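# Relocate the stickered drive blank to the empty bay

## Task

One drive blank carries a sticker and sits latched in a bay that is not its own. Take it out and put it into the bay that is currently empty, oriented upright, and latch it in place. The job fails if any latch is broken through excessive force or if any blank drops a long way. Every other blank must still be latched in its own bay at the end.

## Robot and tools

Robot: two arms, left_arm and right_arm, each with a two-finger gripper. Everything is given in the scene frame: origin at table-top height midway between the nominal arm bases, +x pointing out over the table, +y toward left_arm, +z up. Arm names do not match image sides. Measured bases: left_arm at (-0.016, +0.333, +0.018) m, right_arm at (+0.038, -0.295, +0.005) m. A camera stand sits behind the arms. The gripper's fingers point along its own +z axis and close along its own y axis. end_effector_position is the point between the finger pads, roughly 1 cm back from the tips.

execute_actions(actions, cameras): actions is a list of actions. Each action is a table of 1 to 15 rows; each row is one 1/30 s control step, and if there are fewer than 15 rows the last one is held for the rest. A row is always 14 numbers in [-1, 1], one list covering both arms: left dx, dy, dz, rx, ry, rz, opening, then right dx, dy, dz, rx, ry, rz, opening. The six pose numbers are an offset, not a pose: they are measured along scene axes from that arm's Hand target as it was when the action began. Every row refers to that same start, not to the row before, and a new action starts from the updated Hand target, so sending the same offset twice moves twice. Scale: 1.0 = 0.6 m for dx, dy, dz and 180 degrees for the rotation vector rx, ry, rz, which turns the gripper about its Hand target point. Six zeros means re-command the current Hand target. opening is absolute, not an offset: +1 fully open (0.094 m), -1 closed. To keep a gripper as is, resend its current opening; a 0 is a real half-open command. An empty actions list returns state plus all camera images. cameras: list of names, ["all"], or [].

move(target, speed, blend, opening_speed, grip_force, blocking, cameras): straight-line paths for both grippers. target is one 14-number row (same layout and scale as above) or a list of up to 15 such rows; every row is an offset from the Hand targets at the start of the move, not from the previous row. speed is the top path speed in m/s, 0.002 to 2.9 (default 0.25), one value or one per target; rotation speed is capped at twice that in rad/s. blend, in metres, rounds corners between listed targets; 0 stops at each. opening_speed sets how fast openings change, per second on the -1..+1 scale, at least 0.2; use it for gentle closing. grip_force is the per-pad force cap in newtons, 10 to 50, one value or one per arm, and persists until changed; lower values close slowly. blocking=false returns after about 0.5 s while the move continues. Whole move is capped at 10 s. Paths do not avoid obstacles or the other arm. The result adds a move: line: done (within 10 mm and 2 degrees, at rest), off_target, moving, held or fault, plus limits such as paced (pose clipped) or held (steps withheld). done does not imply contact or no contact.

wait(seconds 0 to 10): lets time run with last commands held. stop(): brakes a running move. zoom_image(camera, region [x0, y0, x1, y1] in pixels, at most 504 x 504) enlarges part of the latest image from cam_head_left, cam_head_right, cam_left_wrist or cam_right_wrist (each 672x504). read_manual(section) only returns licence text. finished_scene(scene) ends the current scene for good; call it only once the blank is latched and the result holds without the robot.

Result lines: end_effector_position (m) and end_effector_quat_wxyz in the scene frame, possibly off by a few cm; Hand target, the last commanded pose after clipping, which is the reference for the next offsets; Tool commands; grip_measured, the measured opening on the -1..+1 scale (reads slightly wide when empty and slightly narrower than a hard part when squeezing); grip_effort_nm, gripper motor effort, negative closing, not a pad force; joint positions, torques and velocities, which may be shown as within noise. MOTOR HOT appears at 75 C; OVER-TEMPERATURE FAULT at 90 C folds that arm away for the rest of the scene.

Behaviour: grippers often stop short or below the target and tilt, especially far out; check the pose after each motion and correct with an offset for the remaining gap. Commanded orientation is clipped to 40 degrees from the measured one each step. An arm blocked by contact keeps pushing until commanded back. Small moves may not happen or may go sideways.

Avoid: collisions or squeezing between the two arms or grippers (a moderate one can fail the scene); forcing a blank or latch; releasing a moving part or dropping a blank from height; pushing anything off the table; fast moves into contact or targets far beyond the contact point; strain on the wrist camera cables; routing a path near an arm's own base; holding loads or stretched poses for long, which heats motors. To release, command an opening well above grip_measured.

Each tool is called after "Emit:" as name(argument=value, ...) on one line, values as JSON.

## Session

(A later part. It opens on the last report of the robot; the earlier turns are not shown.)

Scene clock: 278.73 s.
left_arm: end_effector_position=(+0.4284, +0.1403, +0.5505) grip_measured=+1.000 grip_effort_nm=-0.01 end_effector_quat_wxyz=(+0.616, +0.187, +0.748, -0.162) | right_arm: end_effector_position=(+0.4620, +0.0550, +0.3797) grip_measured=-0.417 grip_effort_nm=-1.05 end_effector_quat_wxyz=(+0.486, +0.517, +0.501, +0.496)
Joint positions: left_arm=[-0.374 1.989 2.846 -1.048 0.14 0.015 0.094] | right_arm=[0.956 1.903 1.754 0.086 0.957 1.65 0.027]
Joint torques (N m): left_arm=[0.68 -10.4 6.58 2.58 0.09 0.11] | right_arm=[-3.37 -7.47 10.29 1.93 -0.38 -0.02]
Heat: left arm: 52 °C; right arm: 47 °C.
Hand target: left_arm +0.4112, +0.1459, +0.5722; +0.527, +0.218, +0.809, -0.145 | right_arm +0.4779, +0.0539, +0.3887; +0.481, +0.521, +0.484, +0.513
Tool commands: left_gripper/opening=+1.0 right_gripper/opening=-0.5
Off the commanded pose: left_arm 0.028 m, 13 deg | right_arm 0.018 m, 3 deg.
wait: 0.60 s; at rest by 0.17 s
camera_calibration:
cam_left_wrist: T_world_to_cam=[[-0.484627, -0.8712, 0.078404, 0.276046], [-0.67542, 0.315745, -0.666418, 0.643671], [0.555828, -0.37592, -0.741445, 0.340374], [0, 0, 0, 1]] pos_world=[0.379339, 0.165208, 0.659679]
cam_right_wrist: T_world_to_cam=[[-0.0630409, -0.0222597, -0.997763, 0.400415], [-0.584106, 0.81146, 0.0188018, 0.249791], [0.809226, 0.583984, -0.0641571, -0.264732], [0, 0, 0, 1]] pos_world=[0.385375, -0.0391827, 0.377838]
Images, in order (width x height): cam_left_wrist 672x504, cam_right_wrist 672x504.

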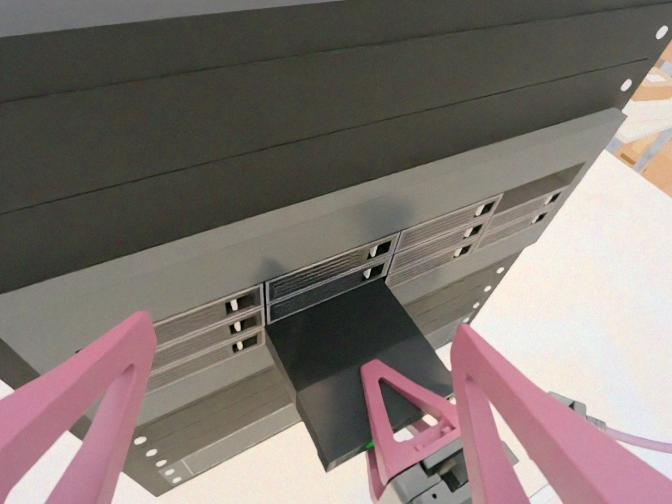

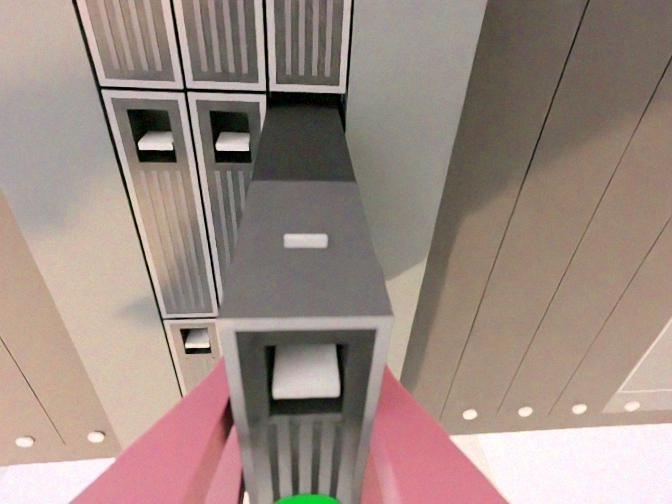

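Emit:
move(target=[[0,0,0,0,0,0,1,-0.05,-0.012,0.00,0,0,0.0,-0.5],[0,0,0,0,0,0,1,-0.025,-0.0055,0,0,0,0.0,-0.5]], speed=[0.1,0.05])

Emit:
wait(seconds=0.6, cameras=["cam_left_wrist","cam_right_wrist"])

Emit:
zoom_image(camera="cam_right_wrist", region=[200, 40, 400, 190])

Emit:
zoom_image(camera="cam_left_wrist", region=[220, 220, 470, 407])

Scene clock: 281.37 s.
left_arm: end_effector_position=(+0.4284, +0.1403, +0.5505) grip_measured=+1.000 grip_effort_nm=-0.02 end_effector_quat_wxyz=(+0.616, +0.187, +0.748, -0.162) | right_arm: end_effector_position=(+0.4592, +0.0508, +0.3779) grip_measured=-0.417 grip_effort_nm=-1.05 end_effector_quat_wxyz=(+0.484, +0.519, +0.494, +0.502)
Joint positions: left_arm=[-0.374 1.989 2.846 -1.048 0.14 0.015 0.094] | right_arm=[0.955 1.88 1.703 0.131 0.956 1.651 0.027]
Joint torques (N m): left_arm=[0.72 -10.39 6.58 2.58 0.1 0.11] | right_arm=[-1.18 -9.24 9.83 1.61 -0.07 0.01]
Heat: left arm: 52 °C; right arm: 47 °C.
Hand target: left_arm +0.4112, +0.1459, +0.5722; +0.527, +0.218, +0.809, -0.145 | right_arm +0.4630, +0.0505, +0.3888; +0.481, +0.521, +0.484, +0.513
Off the commanded pose: left_arm 0.028 m, 13 deg | right_arm 0.011 m, 2 deg.
elbow stopped short (left arm): the move would have taken joint 3 (elbow) straighter than the controller allows.
move: off_target (left_arm, right_arm)

Scene clock: 281.97 s.
left_arm: end_effector_position=(+0.4284, +0.1403, +0.5505) grip_measured=+1.000 grip_effort_nm=-0.02 end_effector_quat_wxyz=(+0.616, +0.187, +0.748, -0.162) | right_arm: end_effector_position=(+0.4592, +0.0508, +0.3779) grip_measured=-0.417 grip_effort_nm=-1.05 end_effector_quat_wxyz=(+0.484, +0.519, +0.494, +0.502)
Joint positions: left_arm=[-0.374 1.989 2.846 -1.048 0.14 0.015 0.094] | right_arm=[0.955 1.88 1.703 0.131 0.956 1.651 0.027]
Joint torques (N m): left_arm=[0.7 -10.4 6.57 2.58 0.1 0.11] | right_arm=[-1.11 -9.18 9.72 1.63 -0.1 -0.01]
Heat: left arm: 52 °C; right arm: 47 °C.
Hand target: left_arm +0.4112, +0.1459, +0.5722; +0.527, +0.218, +0.809, -0.145 | right_arm +0.4630, +0.0505, +0.3888; +0.481, +0.521, +0.484, +0.513
Tool commands: left_gripper/opening=+1.0 right_gripper/opening=-0.5
Off the commanded pose: left_arm 0.028 m, 13 deg | right_arm 0.011 m, 2 deg.
wait: 0.60 s; at rest by 0.17 s
camera_calibration:
cam_left_wrist: T_world_to_cam=[[-0.484627, -0.8712, 0.078404, 0.276046], [-0.67542, 0.315745, -0.666418, 0.643671], [0.555828, -0.37592, -0.741445, 0.340374], [0, 0, 0, 1]] pos_world=[0.379339, 0.165208, 0.659679]
cam_right_wrist: T_world_to_cam=[[-0.0525963, -0.0065594, -0.998594, 0.393033], [-0.584624, 0.810904, 0.0254658, 0.249385], [0.809597, 0.585142, -0.0464853, -0.267045], [0, 0, 0, 1]] pos_world=[0.382668, -0.0433903, 0.373716]
Images, in order (width x height): cam_left_wrist 672x504, cam_right_wrist 672x504.

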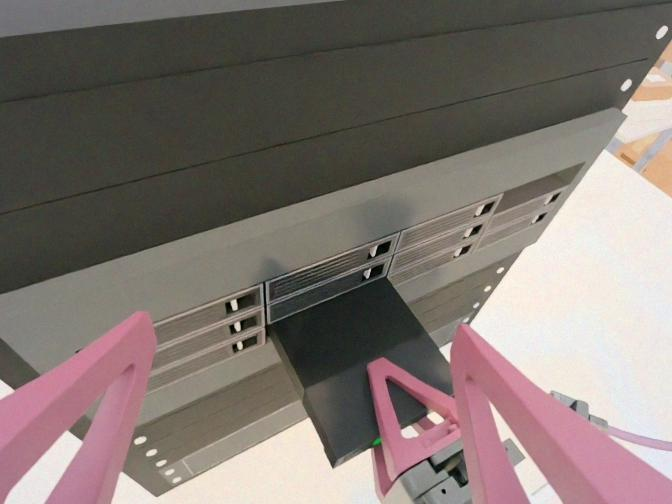

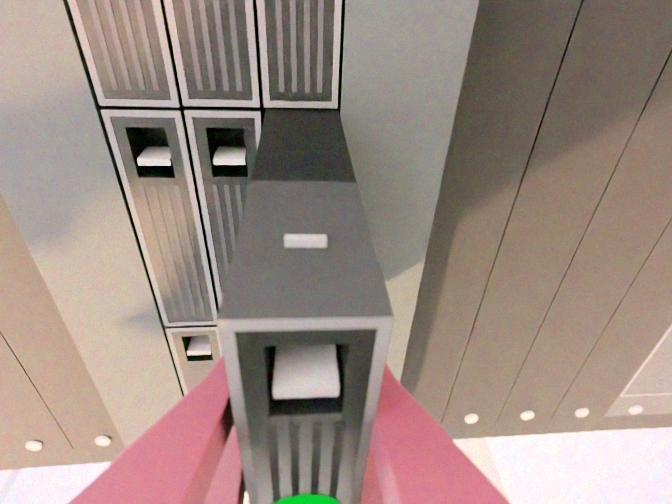

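Scaled by 2.520 from the camera's 672x504 image, which has a finer 960x720 frame.

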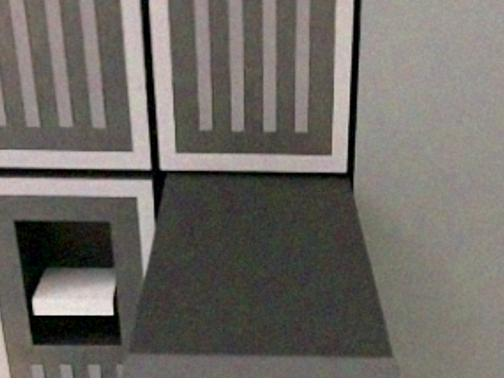

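Scaled by 2.016 from the camera's 672x504 image, which has a finer 960x720 frame.

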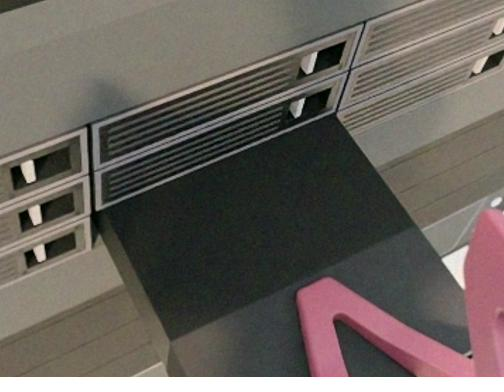

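Emit:
move(target=[[0,0,0,0,0,0,1,-0.03,0.01,0.0,0,0,0.0,-0.5],[0,0,0,0,0,0,1,0,0.003,0.0005,0,0,0.0,-0.5],[0,0,0,0,0,0,1,0.012,0.003,0.0005,0,0,0.0,-0.5]], speed=[0.1,0.05,0.03])

Emit:
wait(seconds=0.6, cameras=["cam_left_wrist","cam_right_wrist"])

Emit:
zoom_image(camera="cam_right_wrist", region=[200, 40, 400, 190])

Emit:
zoom_image(camera="cam_left_wrist", region=[220, 220, 470, 407])

Scene clock: 285.37 s.
left_arm: end_effector_position=(+0.4284, +0.1403, +0.5505) grip_measured=+1.000 grip_effort_nm=-0.02 end_effector_quat_wxyz=(+0.616, +0.187, +0.748, -0.162) | right_arm: end_effector_position=(+0.4663, +0.0521, +0.3787) grip_measured=-0.417 grip_effort_nm=-1.05 end_effector_quat_wxyz=(+0.485, +0.519, +0.493, +0.502)
Joint positions: left_arm=[-0.374 1.989 2.846 -1.048 0.14 0.015 0.094] | right_arm=[0.944 1.903 1.736 0.123 0.947 1.651 0.027]
Joint torques (N m): left_arm=[0.73 -10.37 6.56 2.58 0.1 0.11] | right_arm=[-1.31 -9.02 9.85 1.59 -0.06 -0.02]
Heat: left arm: 52 °C; right arm: 47 °C.
Hand target: left_arm +0.4112, +0.1459, +0.5722; +0.527, +0.218, +0.809, -0.145 | right_arm +0.4702, +0.0523, +0.3891; +0.481, +0.521, +0.484, +0.513
Off the commanded pose: left_arm 0.028 m, 13 deg | right_arm 0.011 m, 2 deg.
elbow stopped short (left arm): the move would have taken joint 3 (elbow) straighter than the controller allows.
move: off_target (left_arm, right_arm)

Scene clock: 285.97 s.
left_arm: end_effector_position=(+0.4284, +0.1403, +0.5505) grip_measured=+1.000 grip_effort_nm=-0.02 end_effector_quat_wxyz=(+0.616, +0.187, +0.748, -0.162) | right_arm: end_effector_position=(+0.4663, +0.0522, +0.3787) grip_measured=-0.417 grip_effort_nm=-1.05 end_effector_quat_wxyz=(+0.484, +0.519, +0.493, +0.502)
Joint positions: left_arm=[-0.374 1.989 2.846 -1.048 0.14 0.015 0.094] | right_arm=[0.944 1.903 1.736 0.123 0.947 1.651 0.027]
Joint torques (N m): left_arm=[0.72 -10.4 6.63 2.57 0.09 0.11] | right_arm=[-1.17 -9.13 9.73 1.64 -0.08 -0.04]
Heat: left arm: 52 °C; right arm: 47 °C.
Hand target: left_arm +0.4112, +0.1459, +0.5722; +0.527, +0.218, +0.809, -0.145 | right_arm +0.4702, +0.0523, +0.3891; +0.481, +0.521, +0.484, +0.513
Tool commands: left_gripper/opening=+1.0 right_gripper/opening=-0.5
Off the commanded pose: left_arm 0.028 m, 13 deg | right_arm 0.011 m, 2 deg.
wait: 0.60 s; at rest by 0.17 s
camera_calibration:
cam_left_wrist: T_world_to_cam=[[-0.484627, -0.8712, 0.078404, 0.276046], [-0.67542, 0.315745, -0.666418, 0.643671], [0.555828, -0.37592, -0.741445, 0.340374], [0, 0, 0, 1]] pos_world=[0.379339, 0.165208, 0.659679]
cam_right_wrist: T_world_to_cam=[[-0.052083, -0.00495036, -0.99863, 0.393887], [-0.582754, 0.812221, 0.0263669, 0.25113], [0.810978, 0.583329, -0.0451878, -0.274497], [0, 0, 0, 1]] pos_world=[0.389473, -0.0419009, 0.374322]
Images, in order (width x height): cam_left_wrist 672x504, cam_right_wrist 672x504.

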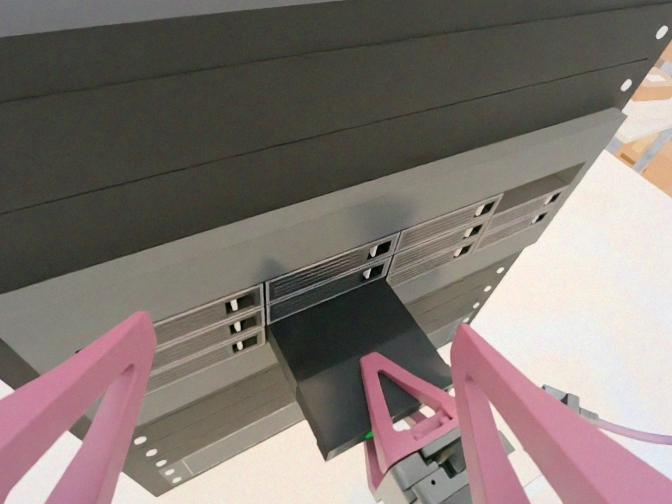

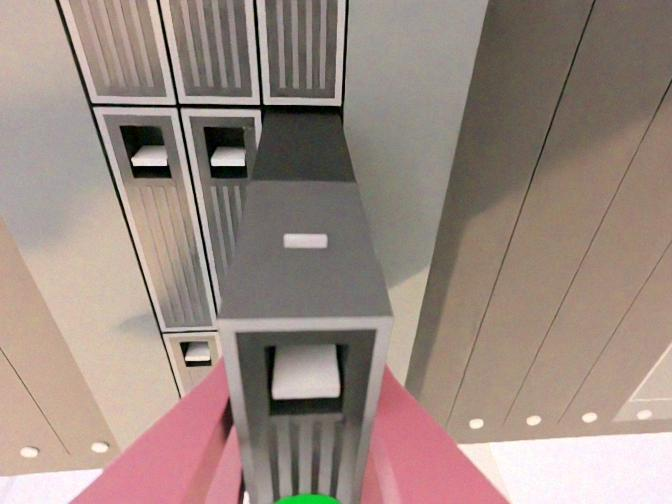

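Scaled by 2.520 from the camera's 672x504 image, which has a finer 960x720 frame.

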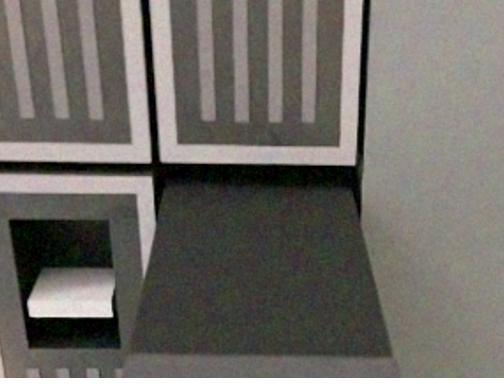

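Scaled by 2.016 from the camera's 672x504 image, which has a finer 960x720 frame.

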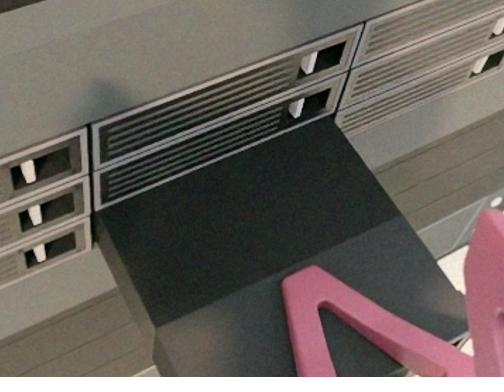

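Emit:
move(target=[0,0,0,0,0,0,1,0.02,-0.001,0.00,0,0,0.0,-0.5], speed=0.03)

Emit:
wait(seconds=0.6, cameras=["cam_left_wrist","cam_right_wrist"])

Emit:
zoom_image(camera="cam_right_wrist", region=[200, 40, 400, 190])

Scene clock: 287.33 s.
left_arm: end_effector_position=(+0.4284, +0.1403, +0.5505) grip_measured=+1.000 grip_effort_nm=-0.01 end_effector_quat_wxyz=(+0.616, +0.187, +0.748, -0.162) | right_arm: end_effector_position=(+0.4679, +0.0528, +0.3799) grip_measured=-0.417 grip_effort_nm=-1.05 end_effector_quat_wxyz=(+0.486, +0.519, +0.498, +0.497)
Joint positions: left_arm=[-0.374 1.989 2.846 -1.048 0.14 0.015 0.094] | right_arm=[0.942 1.911 1.763 0.089 0.947 1.651 0.027]
Joint torques (N m): left_arm=[0.69 -10.39 6.61 2.59 0.09 0.12] | right_arm=[-3.21 -7.82 10.18 1.87 -0.37 -0.03]
Heat: left arm: 52 °C; right arm: 48 °C.
Hand target: left_arm +0.4112, +0.1459, +0.5722; +0.527, +0.218, +0.809, -0.145 | right_arm +0.4822, +0.0518, +0.3891; +0.481, +0.521, +0.484, +0.513
Off the commanded pose: left_arm 0.028 m, 13 deg | right_arm 0.017 m, 3 deg.
elbow stopped short (left arm): the move would have taken joint 3 (elbow) straighter than the controller allows.
move: off_target (left_arm, right_arm)

Scene clock: 287.93 s.
left_arm: end_effector_position=(+0.4284, +0.1403, +0.5505) grip_measured=+1.000 grip_effort_nm=-0.02 end_effector_quat_wxyz=(+0.616, +0.187, +0.748, -0.162) | right_arm: end_effector_position=(+0.4679, +0.0528, +0.3798) grip_measured=-0.417 grip_effort_nm=-1.05 end_effector_quat_wxyz=(+0.486, +0.519, +0.498, +0.497)
Joint positions: left_arm=[-0.374 1.989 2.846 -1.048 0.14 0.015 0.094] | right_arm=[0.942 1.911 1.763 0.089 0.947 1.651 0.027]
Joint torques (N m): left_arm=[0.69 -10.37 6.56 2.58 0.1 0.12] | right_arm=[-3.17 -7.71 10.15 1.84 -0.39 -0.05]
Heat: left arm: 52 °C; right arm: 48 °C.
Hand target: left_arm +0.4112, +0.1459, +0.5722; +0.527, +0.218, +0.809, -0.145 | right_arm +0.4822, +0.0518, +0.3890; +0.481, +0.521, +0.484, +0.513
Tool commands: left_gripper/opening=+1.0 right_gripper/opening=-0.5
Off the commanded pose: left_arm 0.028 m, 13 deg | right_arm 0.017 m, 3 deg.
wait: 0.60 s; at rest by 0.17 s
camera_calibration:
cam_left_wrist: T_world_to_cam=[[-0.484627, -0.8712, 0.078404, 0.276046], [-0.67542, 0.315745, -0.666418, 0.643671], [0.555828, -0.37592, -0.741445, 0.340374], [0, 0, 0, 1]] pos_world=[0.379339, 0.165208, 0.659679]
cam_right_wrist: T_world_to_cam=[[-0.061107, -0.0171457, -0.997984, 0.399781], [-0.581356, 0.813362, 0.0216228, 0.25265], [0.811351, 0.581505, -0.0596699, -0.270748], [0, 0, 0, 1]] pos_world=[0.390981, -0.0411998, 0.377357]
Images, in order (width x height): cam_left_wrist 672x504, cam_right_wrist 672x504.

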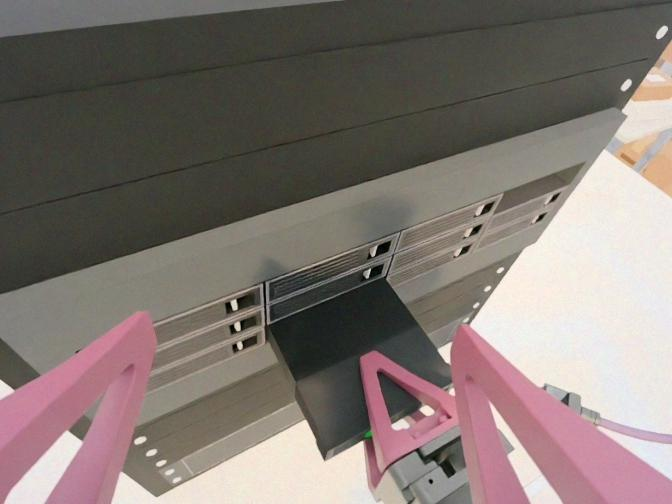

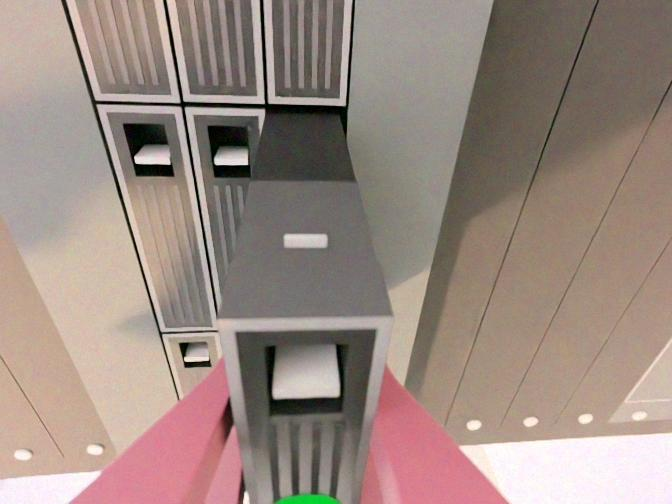

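Scaled by 2.520 from the camera's 672x504 image, which has a finer 960x720 frame.

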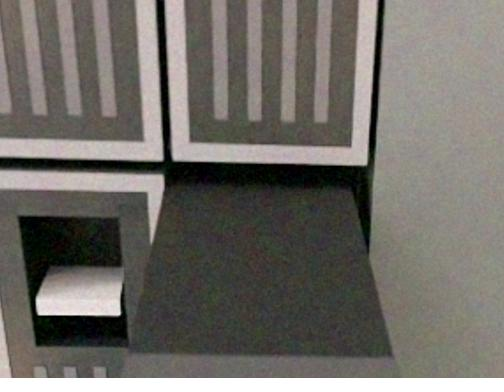

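Emit:
zoom_image(camera="cam_left_wrist", region=[240, 290, 320, 350])

Emit:
zoom_image(camera="cam_left_wrist", region=[350, 250, 430, 310])

Emit:
zoom_image(camera="cam_right_wrist", region=[250, 90, 370, 180])

Scaled by 6.300 from the camera's 672x504 image, which has a finer 960x720 frame.

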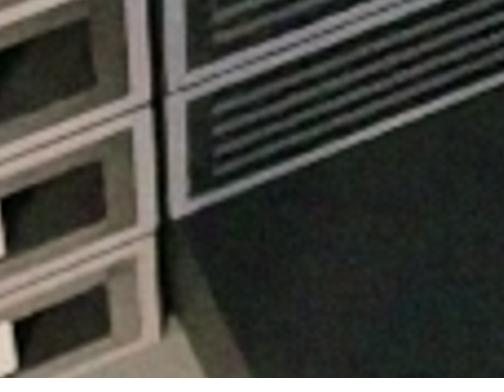

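Scaled by 6.300 from the camera's 672x504 image, which has a finer 960x720 frame.

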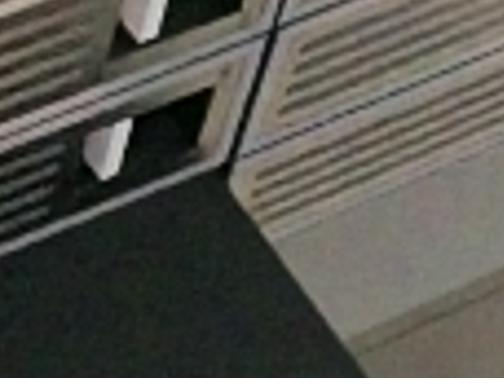

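Scaled by 4.200 from the camera's 672x504 image, which has a finer 960x720 frame.

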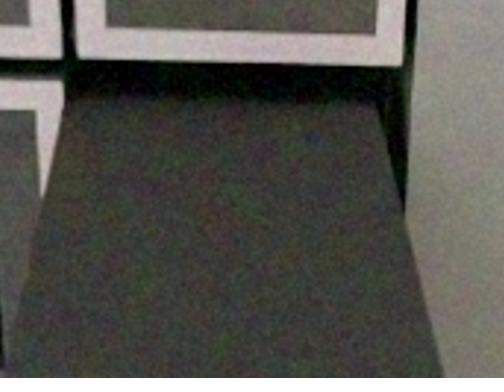

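Emit:
move(target=[[0,0,0,0,0,0,1,-0.03,-0.001,-0.004,0,0,0.0,-0.5],[0,0,0,0,0,0,1,-0.012,-0.001,-0.003,0,0,0,-0.5],[0,0,0,0,0,0,1,0.007,-0.001,-0.003,0,0,0.0,-0.5]], speed=[0.1,0.05,0.03])

Emit:
wait(seconds=0.6, cameras=["cam_left_wrist","cam_right_wrist"])

Emit:
zoom_image(camera="cam_right_wrist", region=[250, 90, 370, 180])

Scene clock: 293.93 s.
left_arm: end_effector_position=(+0.4284, +0.1403, +0.5505) grip_measured=+1.000 grip_effort_nm=-0.02 end_effector_quat_wxyz=(+0.616, +0.187, +0.748, -0.162) | right_arm: end_effector_position=(+0.4807, +0.0507, +0.3788) grip_measured=-0.417 grip_effort_nm=-1.05 end_effector_quat_wxyz=(+0.485, +0.519, +0.494, +0.501)
Joint positions: left_arm=[-0.374 1.989 2.846 -1.048 0.14 0.015 0.094] | right_arm=[0.916 1.935 1.782 0.107 0.92 1.647 0.027]
Joint torques (N m): left_arm=[0.69 -10.36 6.61 2.59 0.09 0.12] | right_arm=[-1.33 -9.02 9.4 1.71 -0.18 0.03]
Heat: left arm: 52 °C; right arm: 48 °C.
Hand target: left_arm +0.4112, +0.1459, +0.5722; +0.527, +0.218, +0.809, -0.145 | right_arm +0.4864, +0.0511, +0.3873; +0.481, +0.521, +0.484, +0.513
Off the commanded pose: left_arm 0.028 m, 13 deg | right_arm 0.010 m, 2 deg.
elbow stopped short (left arm): the move would have taken joint 3 (elbow) straighter than the controller allows.
move: off_target (left_arm)

Scene clock: 294.53 s.
left_arm: end_effector_position=(+0.4284, +0.1403, +0.5505) grip_measured=+1.000 grip_effort_nm=-0.01 end_effector_quat_wxyz=(+0.616, +0.187, +0.748, -0.162) | right_arm: end_effector_position=(+0.4807, +0.0507, +0.3788) grip_measured=-0.417 grip_effort_nm=-1.05 end_effector_quat_wxyz=(+0.485, +0.519, +0.494, +0.501)
Joint positions: left_arm=[-0.374 1.989 2.846 -1.048 0.14 0.015 0.094] | right_arm=[0.916 1.935 1.782 0.107 0.92 1.647 0.027]
Joint torques (N m): left_arm=[0.75 -10.4 6.57 2.59 0.09 0.11] | right_arm=[-1.32 -9.03 9.59 1.72 -0.19 0.01]
Heat: left arm: 52 °C; right arm: 48 °C.
Hand target: left_arm +0.4112, +0.1459, +0.5722; +0.527, +0.218, +0.809, -0.145 | right_arm +0.4864, +0.0511, +0.3873; +0.481, +0.521, +0.484, +0.513
Tool commands: left_gripper/opening=+1.0 right_gripper/opening=-0.5
Off the commanded pose: left_arm 0.028 m, 13 deg | right_arm 0.010 m, 2 deg.
wait: 0.60 s; at rest by 0.17 s
camera_calibration:
cam_left_wrist: T_world_to_cam=[[-0.484627, -0.8712, 0.078404, 0.276046], [-0.67542, 0.315745, -0.666418, 0.643671], [0.555828, -0.37592, -0.741445, 0.340374], [0, 0, 0, 1]] pos_world=[0.379339, 0.165208, 0.659679]
cam_right_wrist: T_world_to_cam=[[-0.054018, -0.00887345, -0.998501, 0.39587], [-0.581839, 0.812942, 0.0242525, 0.261041], [0.811508, 0.582276, -0.0490764, -0.284049], [0, 0, 0, 1]] pos_world=[0.403776, -0.0433029, 0.375005]
Images, in order (width x height): cam_left_wrist 672x504, cam_right_wrist 672x504.

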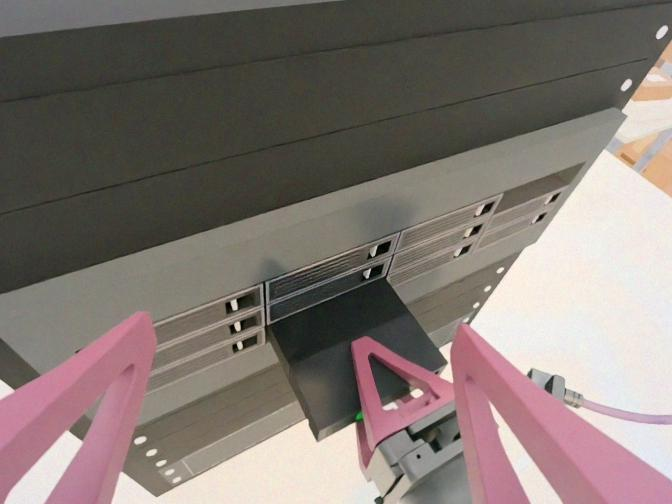

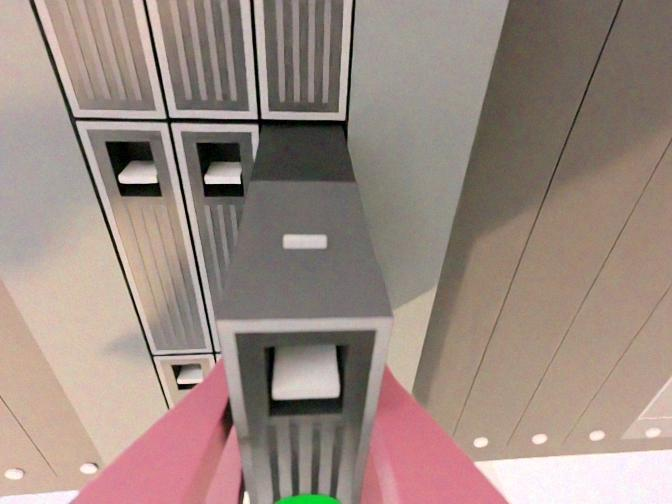

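Scaled by 4.200 from the camera's 672x504 image, which has a finer 960x720 frame.

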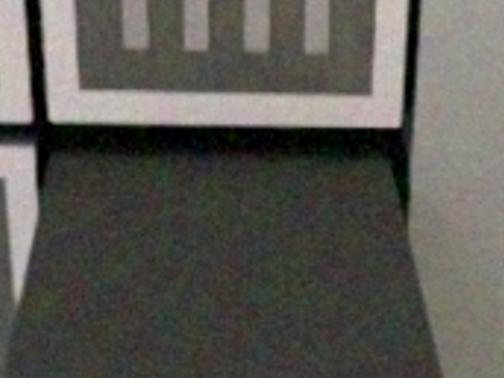

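Emit:
move(target=[0,0,0,0,0,0,1,0.02,-0.001,0.00,0,0,-0.001,-0.5], speed=0.03)

Emit:
wait(seconds=0.6, cameras=["cam_left_wrist","cam_right_wrist"])

Emit:
zoom_image(camera="cam_right_wrist", region=[250, 90, 370, 180])

Scene clock: 296.27 s.
left_arm: end_effector_position=(+0.4284, +0.1403, +0.5505) grip_measured=+1.000 grip_effort_nm=-0.01 end_effector_quat_wxyz=(+0.616, +0.187, +0.748, -0.162) | right_arm: end_effector_position=(+0.4923, +0.0514, +0.3791) grip_measured=-0.417 grip_effort_nm=-1.05 end_effector_quat_wxyz=(+0.487, +0.519, +0.493, +0.501)
Joint positions: left_arm=[-0.374 1.989 2.846 -1.048 0.14 0.015 0.094] | right_arm=[0.897 1.968 1.825 0.103 0.902 1.642 0.027]
Joint torques (N m): left_arm=[0.7 -10.37 6.57 2.57 0.09 0.12] | right_arm=[-1.72 -9.39 9.5 1.63 -0.15 0.04]
Heat: left arm: 52 °C; right arm: 48 °C.
Hand target: left_arm +0.4112, +0.1459, +0.5722; +0.527, +0.218, +0.809, -0.145 | right_arm +0.4984, +0.0505, +0.3873; +0.481, +0.522, +0.483, +0.513
Off the commanded pose: left_arm 0.028 m, 13 deg | right_arm 0.010 m, 2 deg.
elbow stopped short (left arm): the move would have taken joint 3 (elbow) straighter than the controller allows.
move: off_target (left_arm)

Scene clock: 296.87 s.
left_arm: end_effector_position=(+0.4284, +0.1403, +0.5505) grip_measured=+1.000 grip_effort_nm=-0.02 end_effector_quat_wxyz=(+0.616, +0.187, +0.748, -0.162) | right_arm: end_effector_position=(+0.4923, +0.0514, +0.3792) grip_measured=-0.417 grip_effort_nm=-1.05 end_effector_quat_wxyz=(+0.487, +0.519, +0.493, +0.501)
Joint positions: left_arm=[-0.374 1.989 2.846 -1.048 0.14 0.015 0.094] | right_arm=[0.897 1.968 1.826 0.102 0.902 1.642 0.027]
Joint torques (N m): left_arm=[0.72 -10.39 6.63 2.58 0.08 0.12] | right_arm=[-1.48 -9.32 9.59 1.62 -0.15 0.06]
Heat: left arm: 52 °C; right arm: 48 °C.
Hand target: left_arm +0.4112, +0.1459, +0.5722; +0.527, +0.218, +0.809, -0.145 | right_arm +0.4984, +0.0505, +0.3873; +0.481, +0.522, +0.483, +0.513
Tool commands: left_gripper/opening=+1.0 right_gripper/opening=-0.5
Off the commanded pose: left_arm 0.028 m, 13 deg | right_arm 0.010 m, 2 deg.
wait: 0.60 s; at rest by 0.17 s
camera_calibration:
cam_left_wrist: T_world_to_cam=[[-0.484627, -0.8712, 0.078404, 0.276046], [-0.67542, 0.315745, -0.666418, 0.643671], [0.555828, -0.37592, -0.741445, 0.340374], [0, 0, 0, 1]] pos_world=[0.379339, 0.165208, 0.659679]
cam_right_wrist: T_world_to_cam=[[-0.0511484, -0.00955332, -0.998645, 0.395543], [-0.580773, 0.813769, 0.0219612, 0.267452], [0.812457, 0.58111, -0.0471713, -0.295052], [0, 0, 0, 1]] pos_world=[0.415277, -0.0424083, 0.375215]
Images, in order (width x height): cam_left_wrist 672x504, cam_right_wrist 672x504.

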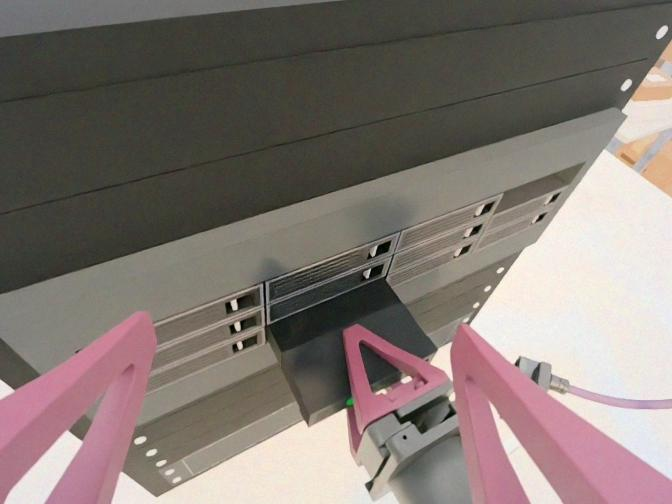

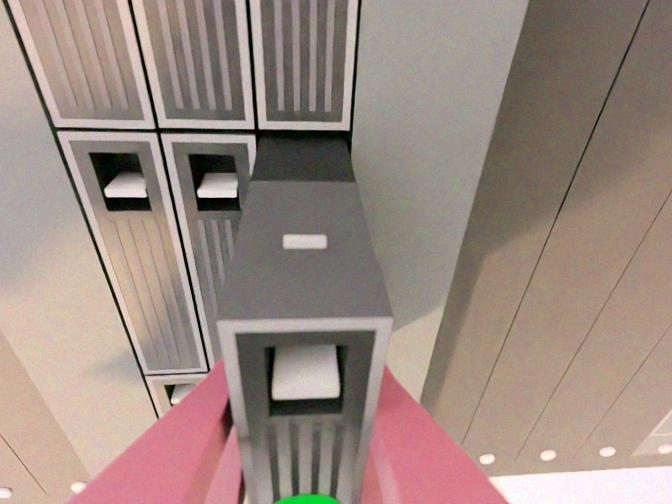

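Scaled by 4.200 from the camera's 672x504 image, which has a finer 960x720 frame.

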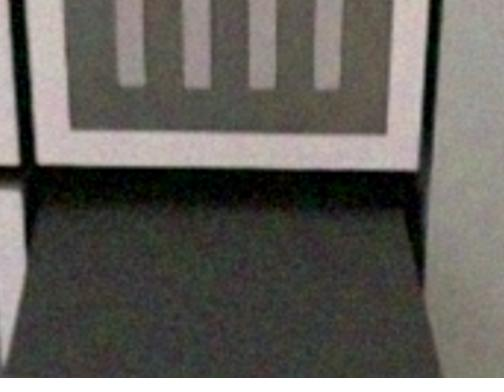

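Emit:
move(target=[[0,0,0,0,0,0,1,-0.003,0,0,0,0,0,-0.1],[0,0,0,0,0,0,1,-0.063,0,0,0,0,0,-0.1],[0,0,0,0,0,0,1,-0.063,0,0,0,0,0,-0.5]], speed=0.08, opening_speed=0.5)

Emit:
wait(seconds=0.6, cameras=["cam_left_wrist","cam_right_wrist"])

Scene clock: 300.67 s.
left_arm: end_effector_position=(+0.4284, +0.1403, +0.5505) grip_measured=+1.000 grip_effort_nm=-0.01 end_effector_quat_wxyz=(+0.616, +0.187, +0.748, -0.162) | right_arm: end_effector_position=(+0.4659, +0.0599, +0.3750) grip_measured=-0.407 grip_effort_nm=-1.03 end_effector_quat_wxyz=(+0.480, +0.515, +0.497, +0.507)
Joint positions: left_arm=[-0.374 1.989 2.846 -1.048 0.14 0.015 0.094] | right_arm=[0.952 1.916 1.738 0.138 0.937 1.65 0.028]
Joint torques (N m): left_arm=[0.68 -10.41 6.58 2.58 0.09 0.12] | right_arm=[-0.27 -12.98 6.02 1.58 0.24 -0.03]
Heat: left arm: 52 °C; right arm: 48 °C.
Hand target: left_arm +0.4112, +0.1459, +0.5722; +0.527, +0.218, +0.809, -0.145 | right_arm +0.4605, +0.0506, +0.3873; +0.481, +0.521, +0.483, +0.513
Off the commanded pose: left_arm 0.028 m, 13 deg | right_arm 0.016 m, 2 deg.
elbow stopped short (left arm): the move would have taken joint 3 (elbow) straighter than the controller allows.
move: off_target (left_arm, right_arm); target 3's new opening was sent with right_arm's hand 0.020 m and 3 deg from that target

Scene clock: 301.27 s.
left_arm: end_effector_position=(+0.4284, +0.1403, +0.5505) grip_measured=+1.000 grip_effort_nm=-0.02 end_effector_quat_wxyz=(+0.616, +0.187, +0.748, -0.162) | right_arm: end_effector_position=(+0.4659, +0.0599, +0.3750) grip_measured=-0.407 grip_effort_nm=-1.05 end_effector_quat_wxyz=(+0.480, +0.515, +0.497, +0.507)
Joint positions: left_arm=[-0.374 1.989 2.846 -1.048 0.14 0.015 0.094] | right_arm=[0.952 1.916 1.738 0.138 0.937 1.65 0.028]
Joint torques (N m): left_arm=[0.73 -10.37 6.6 2.58 0.09 0.12] | right_arm=[-0.28 -12.98 6.09 1.58 0.24 0.02]
Heat: left arm: 52 °C; right arm: 48 °C.
Hand target: left_arm +0.4112, +0.1459, +0.5722; +0.527, +0.218, +0.809, -0.145 | right_arm +0.4605, +0.0506, +0.3873; +0.481, +0.521, +0.483, +0.513
Tool commands: left_gripper/opening=+1.0 right_gripper/opening=-0.5
Off the commanded pose: left_arm 0.028 m, 13 deg | right_arm 0.016 m, 2 deg.
wait: 0.60 s; at rest by 0.17 s
camera_calibration:
cam_left_wrist: T_world_to_cam=[[-0.484627, -0.8712, 0.078404, 0.276046], [-0.67542, 0.315745, -0.666418, 0.643671], [0.555828, -0.37592, -0.741445, 0.340374], [0, 0, 0, 1]] pos_world=[0.379339, 0.165208, 0.659679]
cam_right_wrist: T_world_to_cam=[[-0.0502916, -0.00392854, -0.998727, 0.389473], [-0.596374, 0.802256, 0.0268752, 0.251494], [0.801129, 0.596967, -0.0426897, -0.276063], [0, 0, 0, 1]] pos_world=[0.390734, -0.0354323, 0.370433]
Images, in order (width x height): cam_left_wrist 672x504, cam_right_wrist 672x504.

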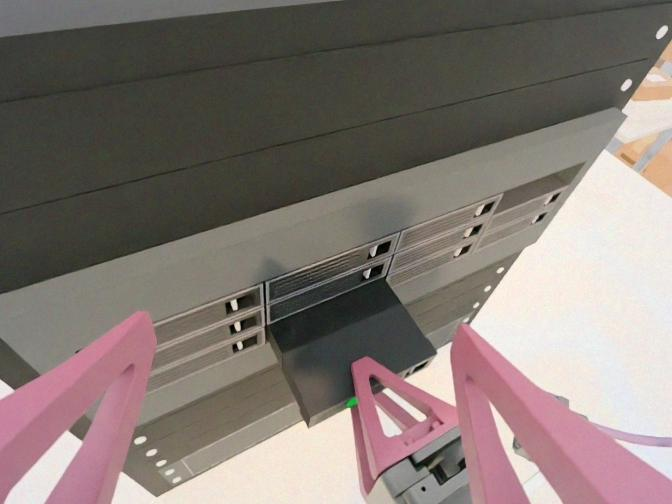

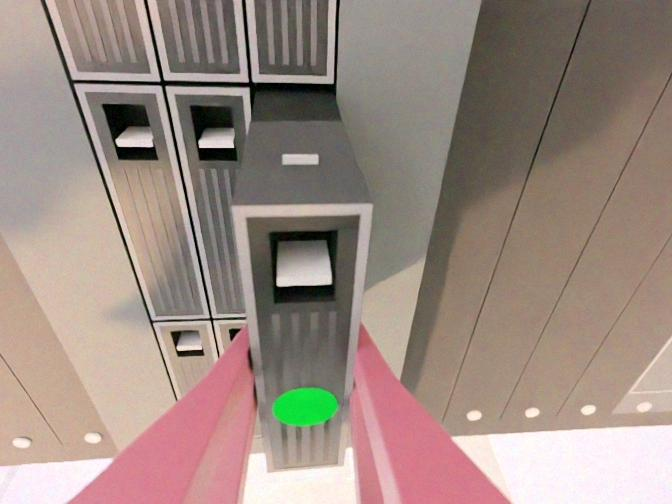

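Emit:
move(target=[0,0,0,0,0,0,1,0.065,0.006,0,0,0,0,-0.5], speed=0.04)

Emit:
wait(seconds=0.6, cameras=["cam_left_wrist","cam_right_wrist"])

Scene clock: 303.17 s.
left_arm: end_effector_position=(+0.4284, +0.1403, +0.5505) grip_measured=+1.000 grip_effort_nm=-0.01 end_effector_quat_wxyz=(+0.616, +0.187, +0.748, -0.162) | right_arm: end_effector_position=(+0.4920, +0.0580, +0.3776) grip_measured=-0.408 grip_effort_nm=-1.05 end_effector_quat_wxyz=(+0.482, +0.517, +0.497, +0.504)
Joint positions: left_arm=[-0.374 1.989 2.846 -1.048 0.14 0.015 0.094] | right_arm=[0.904 1.982 1.844 0.092 0.897 1.65 0.028]
Joint torques (N m): left_arm=[0.72 -10.4 6.58 2.58 0.09 0.13] | right_arm=[-1.84 -9.51 9.81 1.67 -0.13 -0.01]
Heat: left arm: 52 °C; right arm: 48 °C.
Hand target: left_arm +0.4112, +0.1459, +0.5722; +0.527, +0.218, +0.809, -0.145 | right_arm +0.4996, +0.0541, +0.3873; +0.482, +0.521, +0.483, +0.512
Off the commanded pose: left_arm 0.028 m, 13 deg | right_arm 0.013 m, 2 deg.
elbow stopped short (left arm): the move would have taken joint 3 (elbow) straighter than the controller allows.
move: off_target (left_arm, right_arm)

Scene clock: 303.77 s.
left_arm: end_effector_position=(+0.4284, +0.1403, +0.5505) grip_measured=+1.000 grip_effort_nm=-0.01 end_effector_quat_wxyz=(+0.616, +0.187, +0.748, -0.162) | right_arm: end_effector_position=(+0.4920, +0.0580, +0.3777) grip_measured=-0.408 grip_effort_nm=-1.05 end_effector_quat_wxyz=(+0.482, +0.517, +0.497, +0.504)
Joint positions: left_arm=[-0.374 1.989 2.846 -1.048 0.14 0.015 0.094] | right_arm=[0.904 1.982 1.845 0.092 0.897 1.65 0.028]
Joint torques (N m): left_arm=[0.69 -10.39 6.63 2.57 0.09 0.12] | right_arm=[-1.91 -9.5 9.74 1.71 -0.1 -0.03]
Heat: left arm: 52 °C; right arm: 48 °C.
Hand target: left_arm +0.4112, +0.1459, +0.5722; +0.527, +0.218, +0.809, -0.145 | right_arm +0.4995, +0.0541, +0.3873; +0.482, +0.521, +0.483, +0.512
Tool commands: left_gripper/opening=+1.0 right_gripper/opening=-0.5
Off the commanded pose: left_arm 0.028 m, 13 deg | right_arm 0.013 m, 2 deg.
wait: 0.60 s; at rest by 0.17 s
camera_calibration:
cam_left_wrist: T_world_to_cam=[[-0.484627, -0.8712, 0.078404, 0.276046], [-0.67542, 0.315745, -0.666418, 0.643671], [0.555828, -0.37592, -0.741445, 0.340374], [0, 0, 0, 1]] pos_world=[0.379339, 0.165208, 0.659679]
cam_right_wrist: T_world_to_cam=[[-0.0549444, -0.00670077, -0.998467, 0.395748], [-0.590121, 0.806861, 0.0270587, 0.264991], [0.805443, 0.590703, -0.0482868, -0.295406], [0, 0, 0, 1]] pos_world=[0.416054, -0.0366619, 0.373707]
Images, in order (width x height): cam_left_wrist 672x504, cam_right_wrist 672x504.

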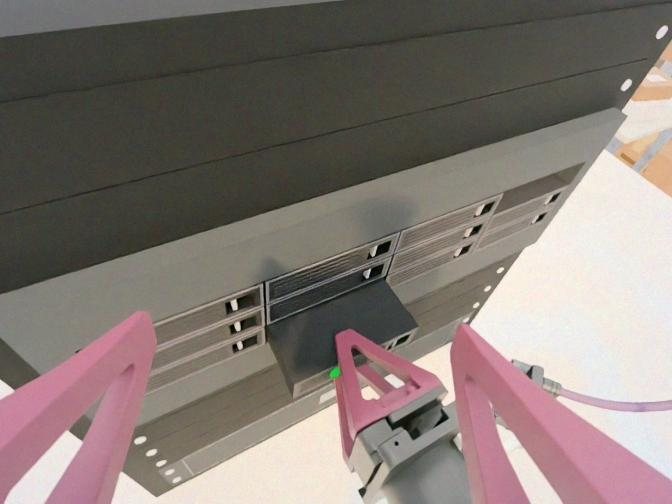

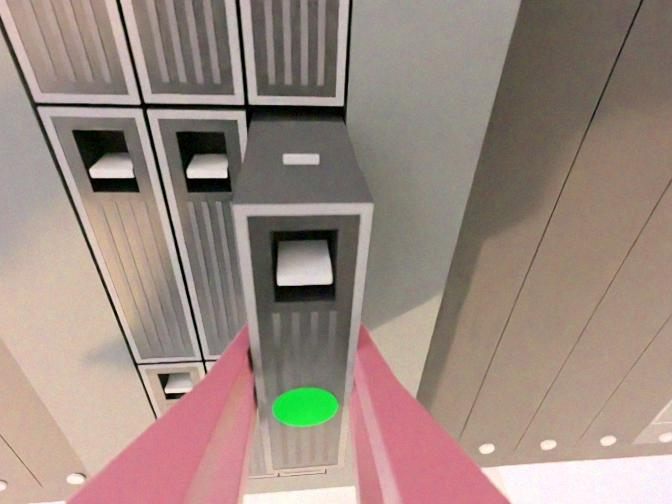

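Emit:
move(target=[[0,0,0,0,0,0,1,0.001,0.003,0,0,0,0,-0.1],[0,0,0,0,0,0,1,-0.11,0.0,0,0,0,0,-0.1],[0,0,0,0,0,0,1,-0.11,0,0,0,0,0,-0.95],[0,0,0,0,0,0,1,-0.065,0,0,0,0,0,-0.95]], speed=0.1)

Emit:
wait(seconds=0.6, cameras=["cam_left_wrist","cam_right_wrist"])

Scene clock: 308.30 s.
left_arm: end_effector_position=(+0.4284, +0.1403, +0.5505) grip_measured=+1.000 grip_effort_nm=-0.02 end_effector_quat_wxyz=(+0.616, +0.187, +0.748, -0.162) | right_arm: end_effector_position=(+0.4583, +0.0515, +0.3785) grip_measured=-0.947 grip_effort_nm=-0.18 end_effector_quat_wxyz=(+0.486, +0.521, +0.491, +0.501)
Joint positions: left_arm=[-0.374 1.989 2.846 -1.048 0.14 0.015 0.094] | right_arm=[0.96 1.886 1.712 0.129 0.97 1.654 0.002]
Joint torques (N m): left_arm=[0.73 -10.43 6.57 2.58 0.09 0.11] | right_arm=[-0.69 -9.01 9.35 1.62 -0.12 -0.05]
Heat: left arm: 52 °C; right arm: 48 °C.
Hand target: left_arm +0.4112, +0.1459, +0.5722; +0.527, +0.218, +0.809, -0.145 | right_arm +0.4606, +0.0541, +0.3873; +0.482, +0.522, +0.483, +0.512
Off the commanded pose: left_arm 0.028 m, 13 deg | right_arm 0.010 m, 2 deg.
elbow stopped short (left arm): the move would have taken joint 3 (elbow) straighter than the controller allows.
move: off_target (left_arm); target 3's new opening was sent with right_arm's hand 0.019 m and 3 deg from that target

Scene clock: 308.90 s.
left_arm: end_effector_position=(+0.4284, +0.1403, +0.5505) grip_measured=+1.000 grip_effort_nm=-0.01 end_effector_quat_wxyz=(+0.616, +0.187, +0.748, -0.162) | right_arm: end_effector_position=(+0.4583, +0.0517, +0.3785) grip_measured=-0.947 grip_effort_nm=-0.18 end_effector_quat_wxyz=(+0.486, +0.521, +0.491, +0.502)
Joint positions: left_arm=[-0.374 1.989 2.846 -1.048 0.14 0.015 0.094] | right_arm=[0.96 1.886 1.712 0.129 0.969 1.654 0.002]
Joint torques (N m): left_arm=[0.69 -10.4 6.61 2.58 0.09 0.11] | right_arm=[-0.73 -8.94 9.21 1.62 -0.11 -0.05]
Heat: left arm: 52 °C; right arm: 49 °C.
Hand target: left_arm +0.4112, +0.1459, +0.5722; +0.527, +0.218, +0.809, -0.145 | right_arm +0.4606, +0.0541, +0.3873; +0.481, +0.521, +0.483, +0.513
Tool commands: left_gripper/opening=+1.0 right_gripper/opening=-0.95
Off the commanded pose: left_arm 0.028 m, 13 deg | right_arm 0.009 m, 2 deg.
wait: 0.60 s; at rest by 0.17 s
camera_calibration:
cam_left_wrist: T_world_to_cam=[[-0.484627, -0.8712, 0.078404, 0.276046], [-0.67542, 0.315745, -0.666418, 0.643671], [0.555828, -0.37592, -0.741445, 0.340374], [0, 0, 0, 1]] pos_world=[0.379339, 0.165208, 0.659679]
cam_right_wrist: T_world_to_cam=[[-0.0514605, -0.00242515, -0.998672, 0.392832], [-0.577426, 0.815971, 0.0277727, 0.243683], [0.81482, 0.578088, -0.0433906, -0.269952], [0, 0, 0, 1]] pos_world=[0.380887, -0.0418297, 0.373829]
Images, in order (width x height): cam_left_wrist 672x504, cam_right_wrist 672x504.

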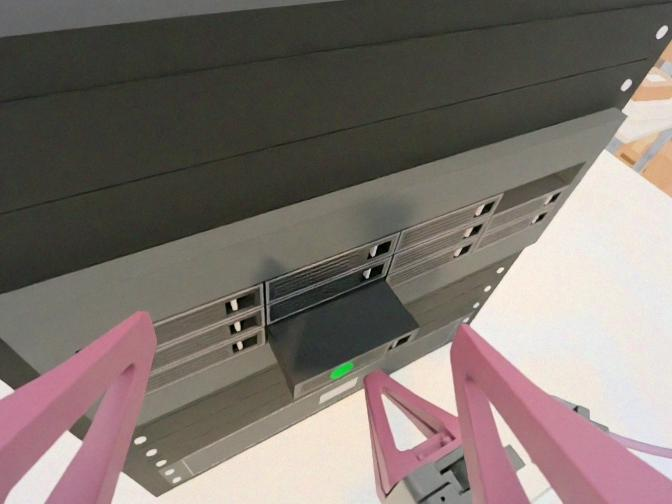

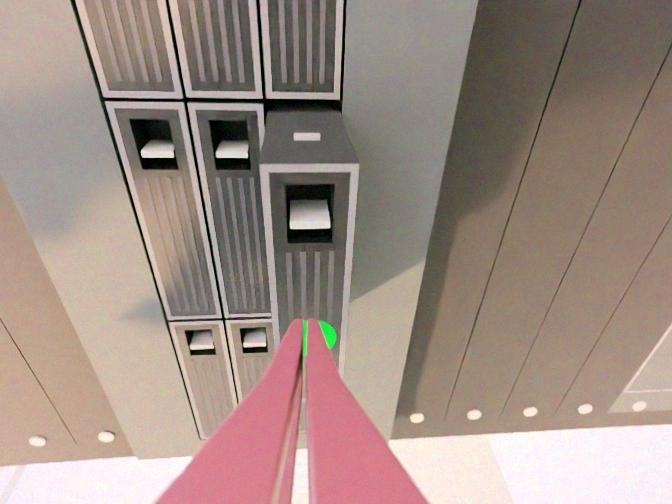

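Emit:
move(target=[0,0,0,0,0,0,1,0.06,0,0,0,0,0,-0.95], speed=0.04)

Emit:
wait(seconds=0.6, cameras=["cam_left_wrist","cam_right_wrist"])

Scene clock: 310.57 s.
left_arm: end_effector_position=(+0.4284, +0.1403, +0.5505) grip_measured=+1.000 grip_effort_nm=-0.02 end_effector_quat_wxyz=(+0.616, +0.187, +0.748, -0.162) | right_arm: end_effector_position=(+0.4930, +0.0539, +0.3811) grip_measured=-0.947 grip_effort_nm=-0.18 end_effector_quat_wxyz=(+0.483, +0.522, +0.486, +0.508)
Joint positions: left_arm=[-0.374 1.989 2.846 -1.048 0.14 0.015 0.094] | right_arm=[0.899 1.978 1.839 0.111 0.905 1.654 0.002]
Joint torques (N m): left_arm=[0.73 -10.4 6.6 2.58 0.09 0.11] | right_arm=[-0.98 -9.66 9.43 1.53 -0.09 -0.06]
Heat: left arm: 52 °C; right arm: 49 °C.
Hand target: left_arm +0.4112, +0.1459, +0.5722; +0.527, +0.218, +0.809, -0.145 | right_arm +0.4966, +0.0542, +0.3871; +0.482, +0.521, +0.483, +0.512
Off the commanded pose: left_arm 0.028 m, 13 deg | right_arm 0.007 m, 1 deg.
elbow stopped short (left arm): the move would have taken joint 3 (elbow) straighter than the controller allows.
move: off_target (left_arm)

Scene clock: 311.17 s.
left_arm: end_effector_position=(+0.4284, +0.1403, +0.5505) grip_measured=+1.000 grip_effort_nm=-0.02 end_effector_quat_wxyz=(+0.616, +0.187, +0.748, -0.162) | right_arm: end_effector_position=(+0.4930, +0.0539, +0.3810) grip_measured=-0.947 grip_effort_nm=-0.18 end_effector_quat_wxyz=(+0.483, +0.522, +0.486, +0.508)
Joint positions: left_arm=[-0.374 1.989 2.846 -1.048 0.14 0.015 0.094] | right_arm=[0.899 1.978 1.839 0.111 0.905 1.654 0.002]
Joint torques (N m): left_arm=[0.68 -10.37 6.61 2.58 0.08 0.12] | right_arm=[-1.03 -9.43 9.48 1.51 -0.08 -0.07]
Heat: left arm: 52 °C; right arm: 49 °C.
Hand target: left_arm +0.4112, +0.1459, +0.5722; +0.527, +0.218, +0.809, -0.145 | right_arm +0.4966, +0.0542, +0.3872; +0.482, +0.521, +0.483, +0.512
Tool commands: left_gripper/opening=+1.0 right_gripper/opening=-0.95
Off the commanded pose: left_arm 0.028 m, 13 deg | right_arm 0.007 m, 1 deg.
wait: 0.60 s; at rest by 0.17 s
camera_calibration:
cam_left_wrist: T_world_to_cam=[[-0.484627, -0.8712, 0.078404, 0.276046], [-0.67542, 0.315745, -0.666418, 0.643671], [0.555828, -0.37592, -0.741445, 0.340374], [0, 0, 0, 1]] pos_world=[0.379339, 0.165208, 0.659679]
cam_right_wrist: T_world_to_cam=[[-0.0437785, 0.0115151, -0.998975, 0.392778], [-0.5808, 0.813301, 0.0348275, 0.260942], [0.812869, 0.581729, -0.0289172, -0.304136], [0, 0, 0, 1]] pos_world=[0.415973, -0.039823, 0.374492]
Images, in order (width x height): cam_left_wrist 672x504, cam_right_wrist 672x504.

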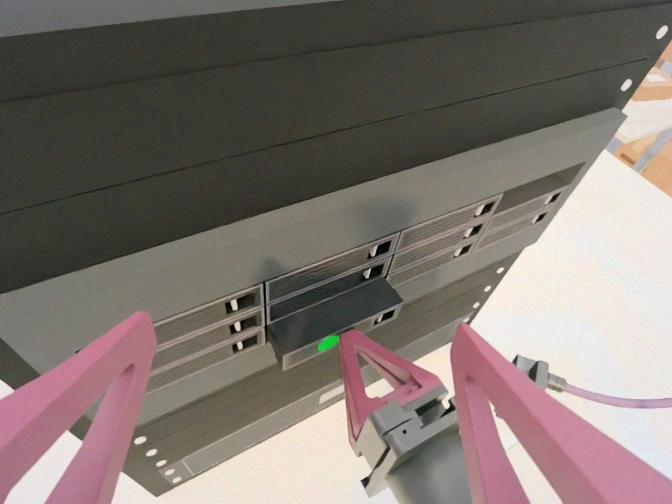

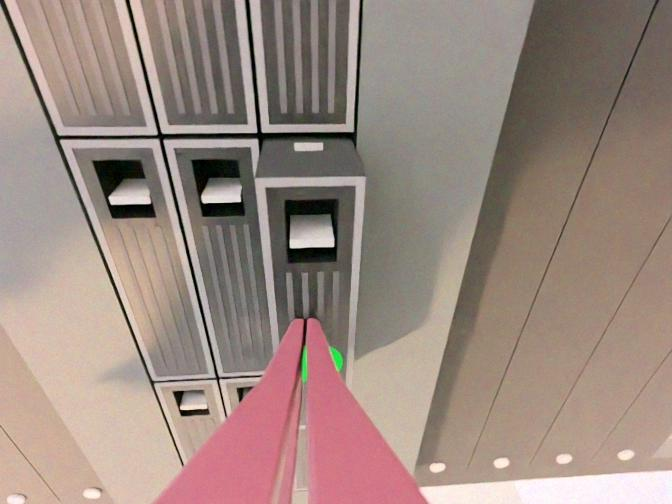

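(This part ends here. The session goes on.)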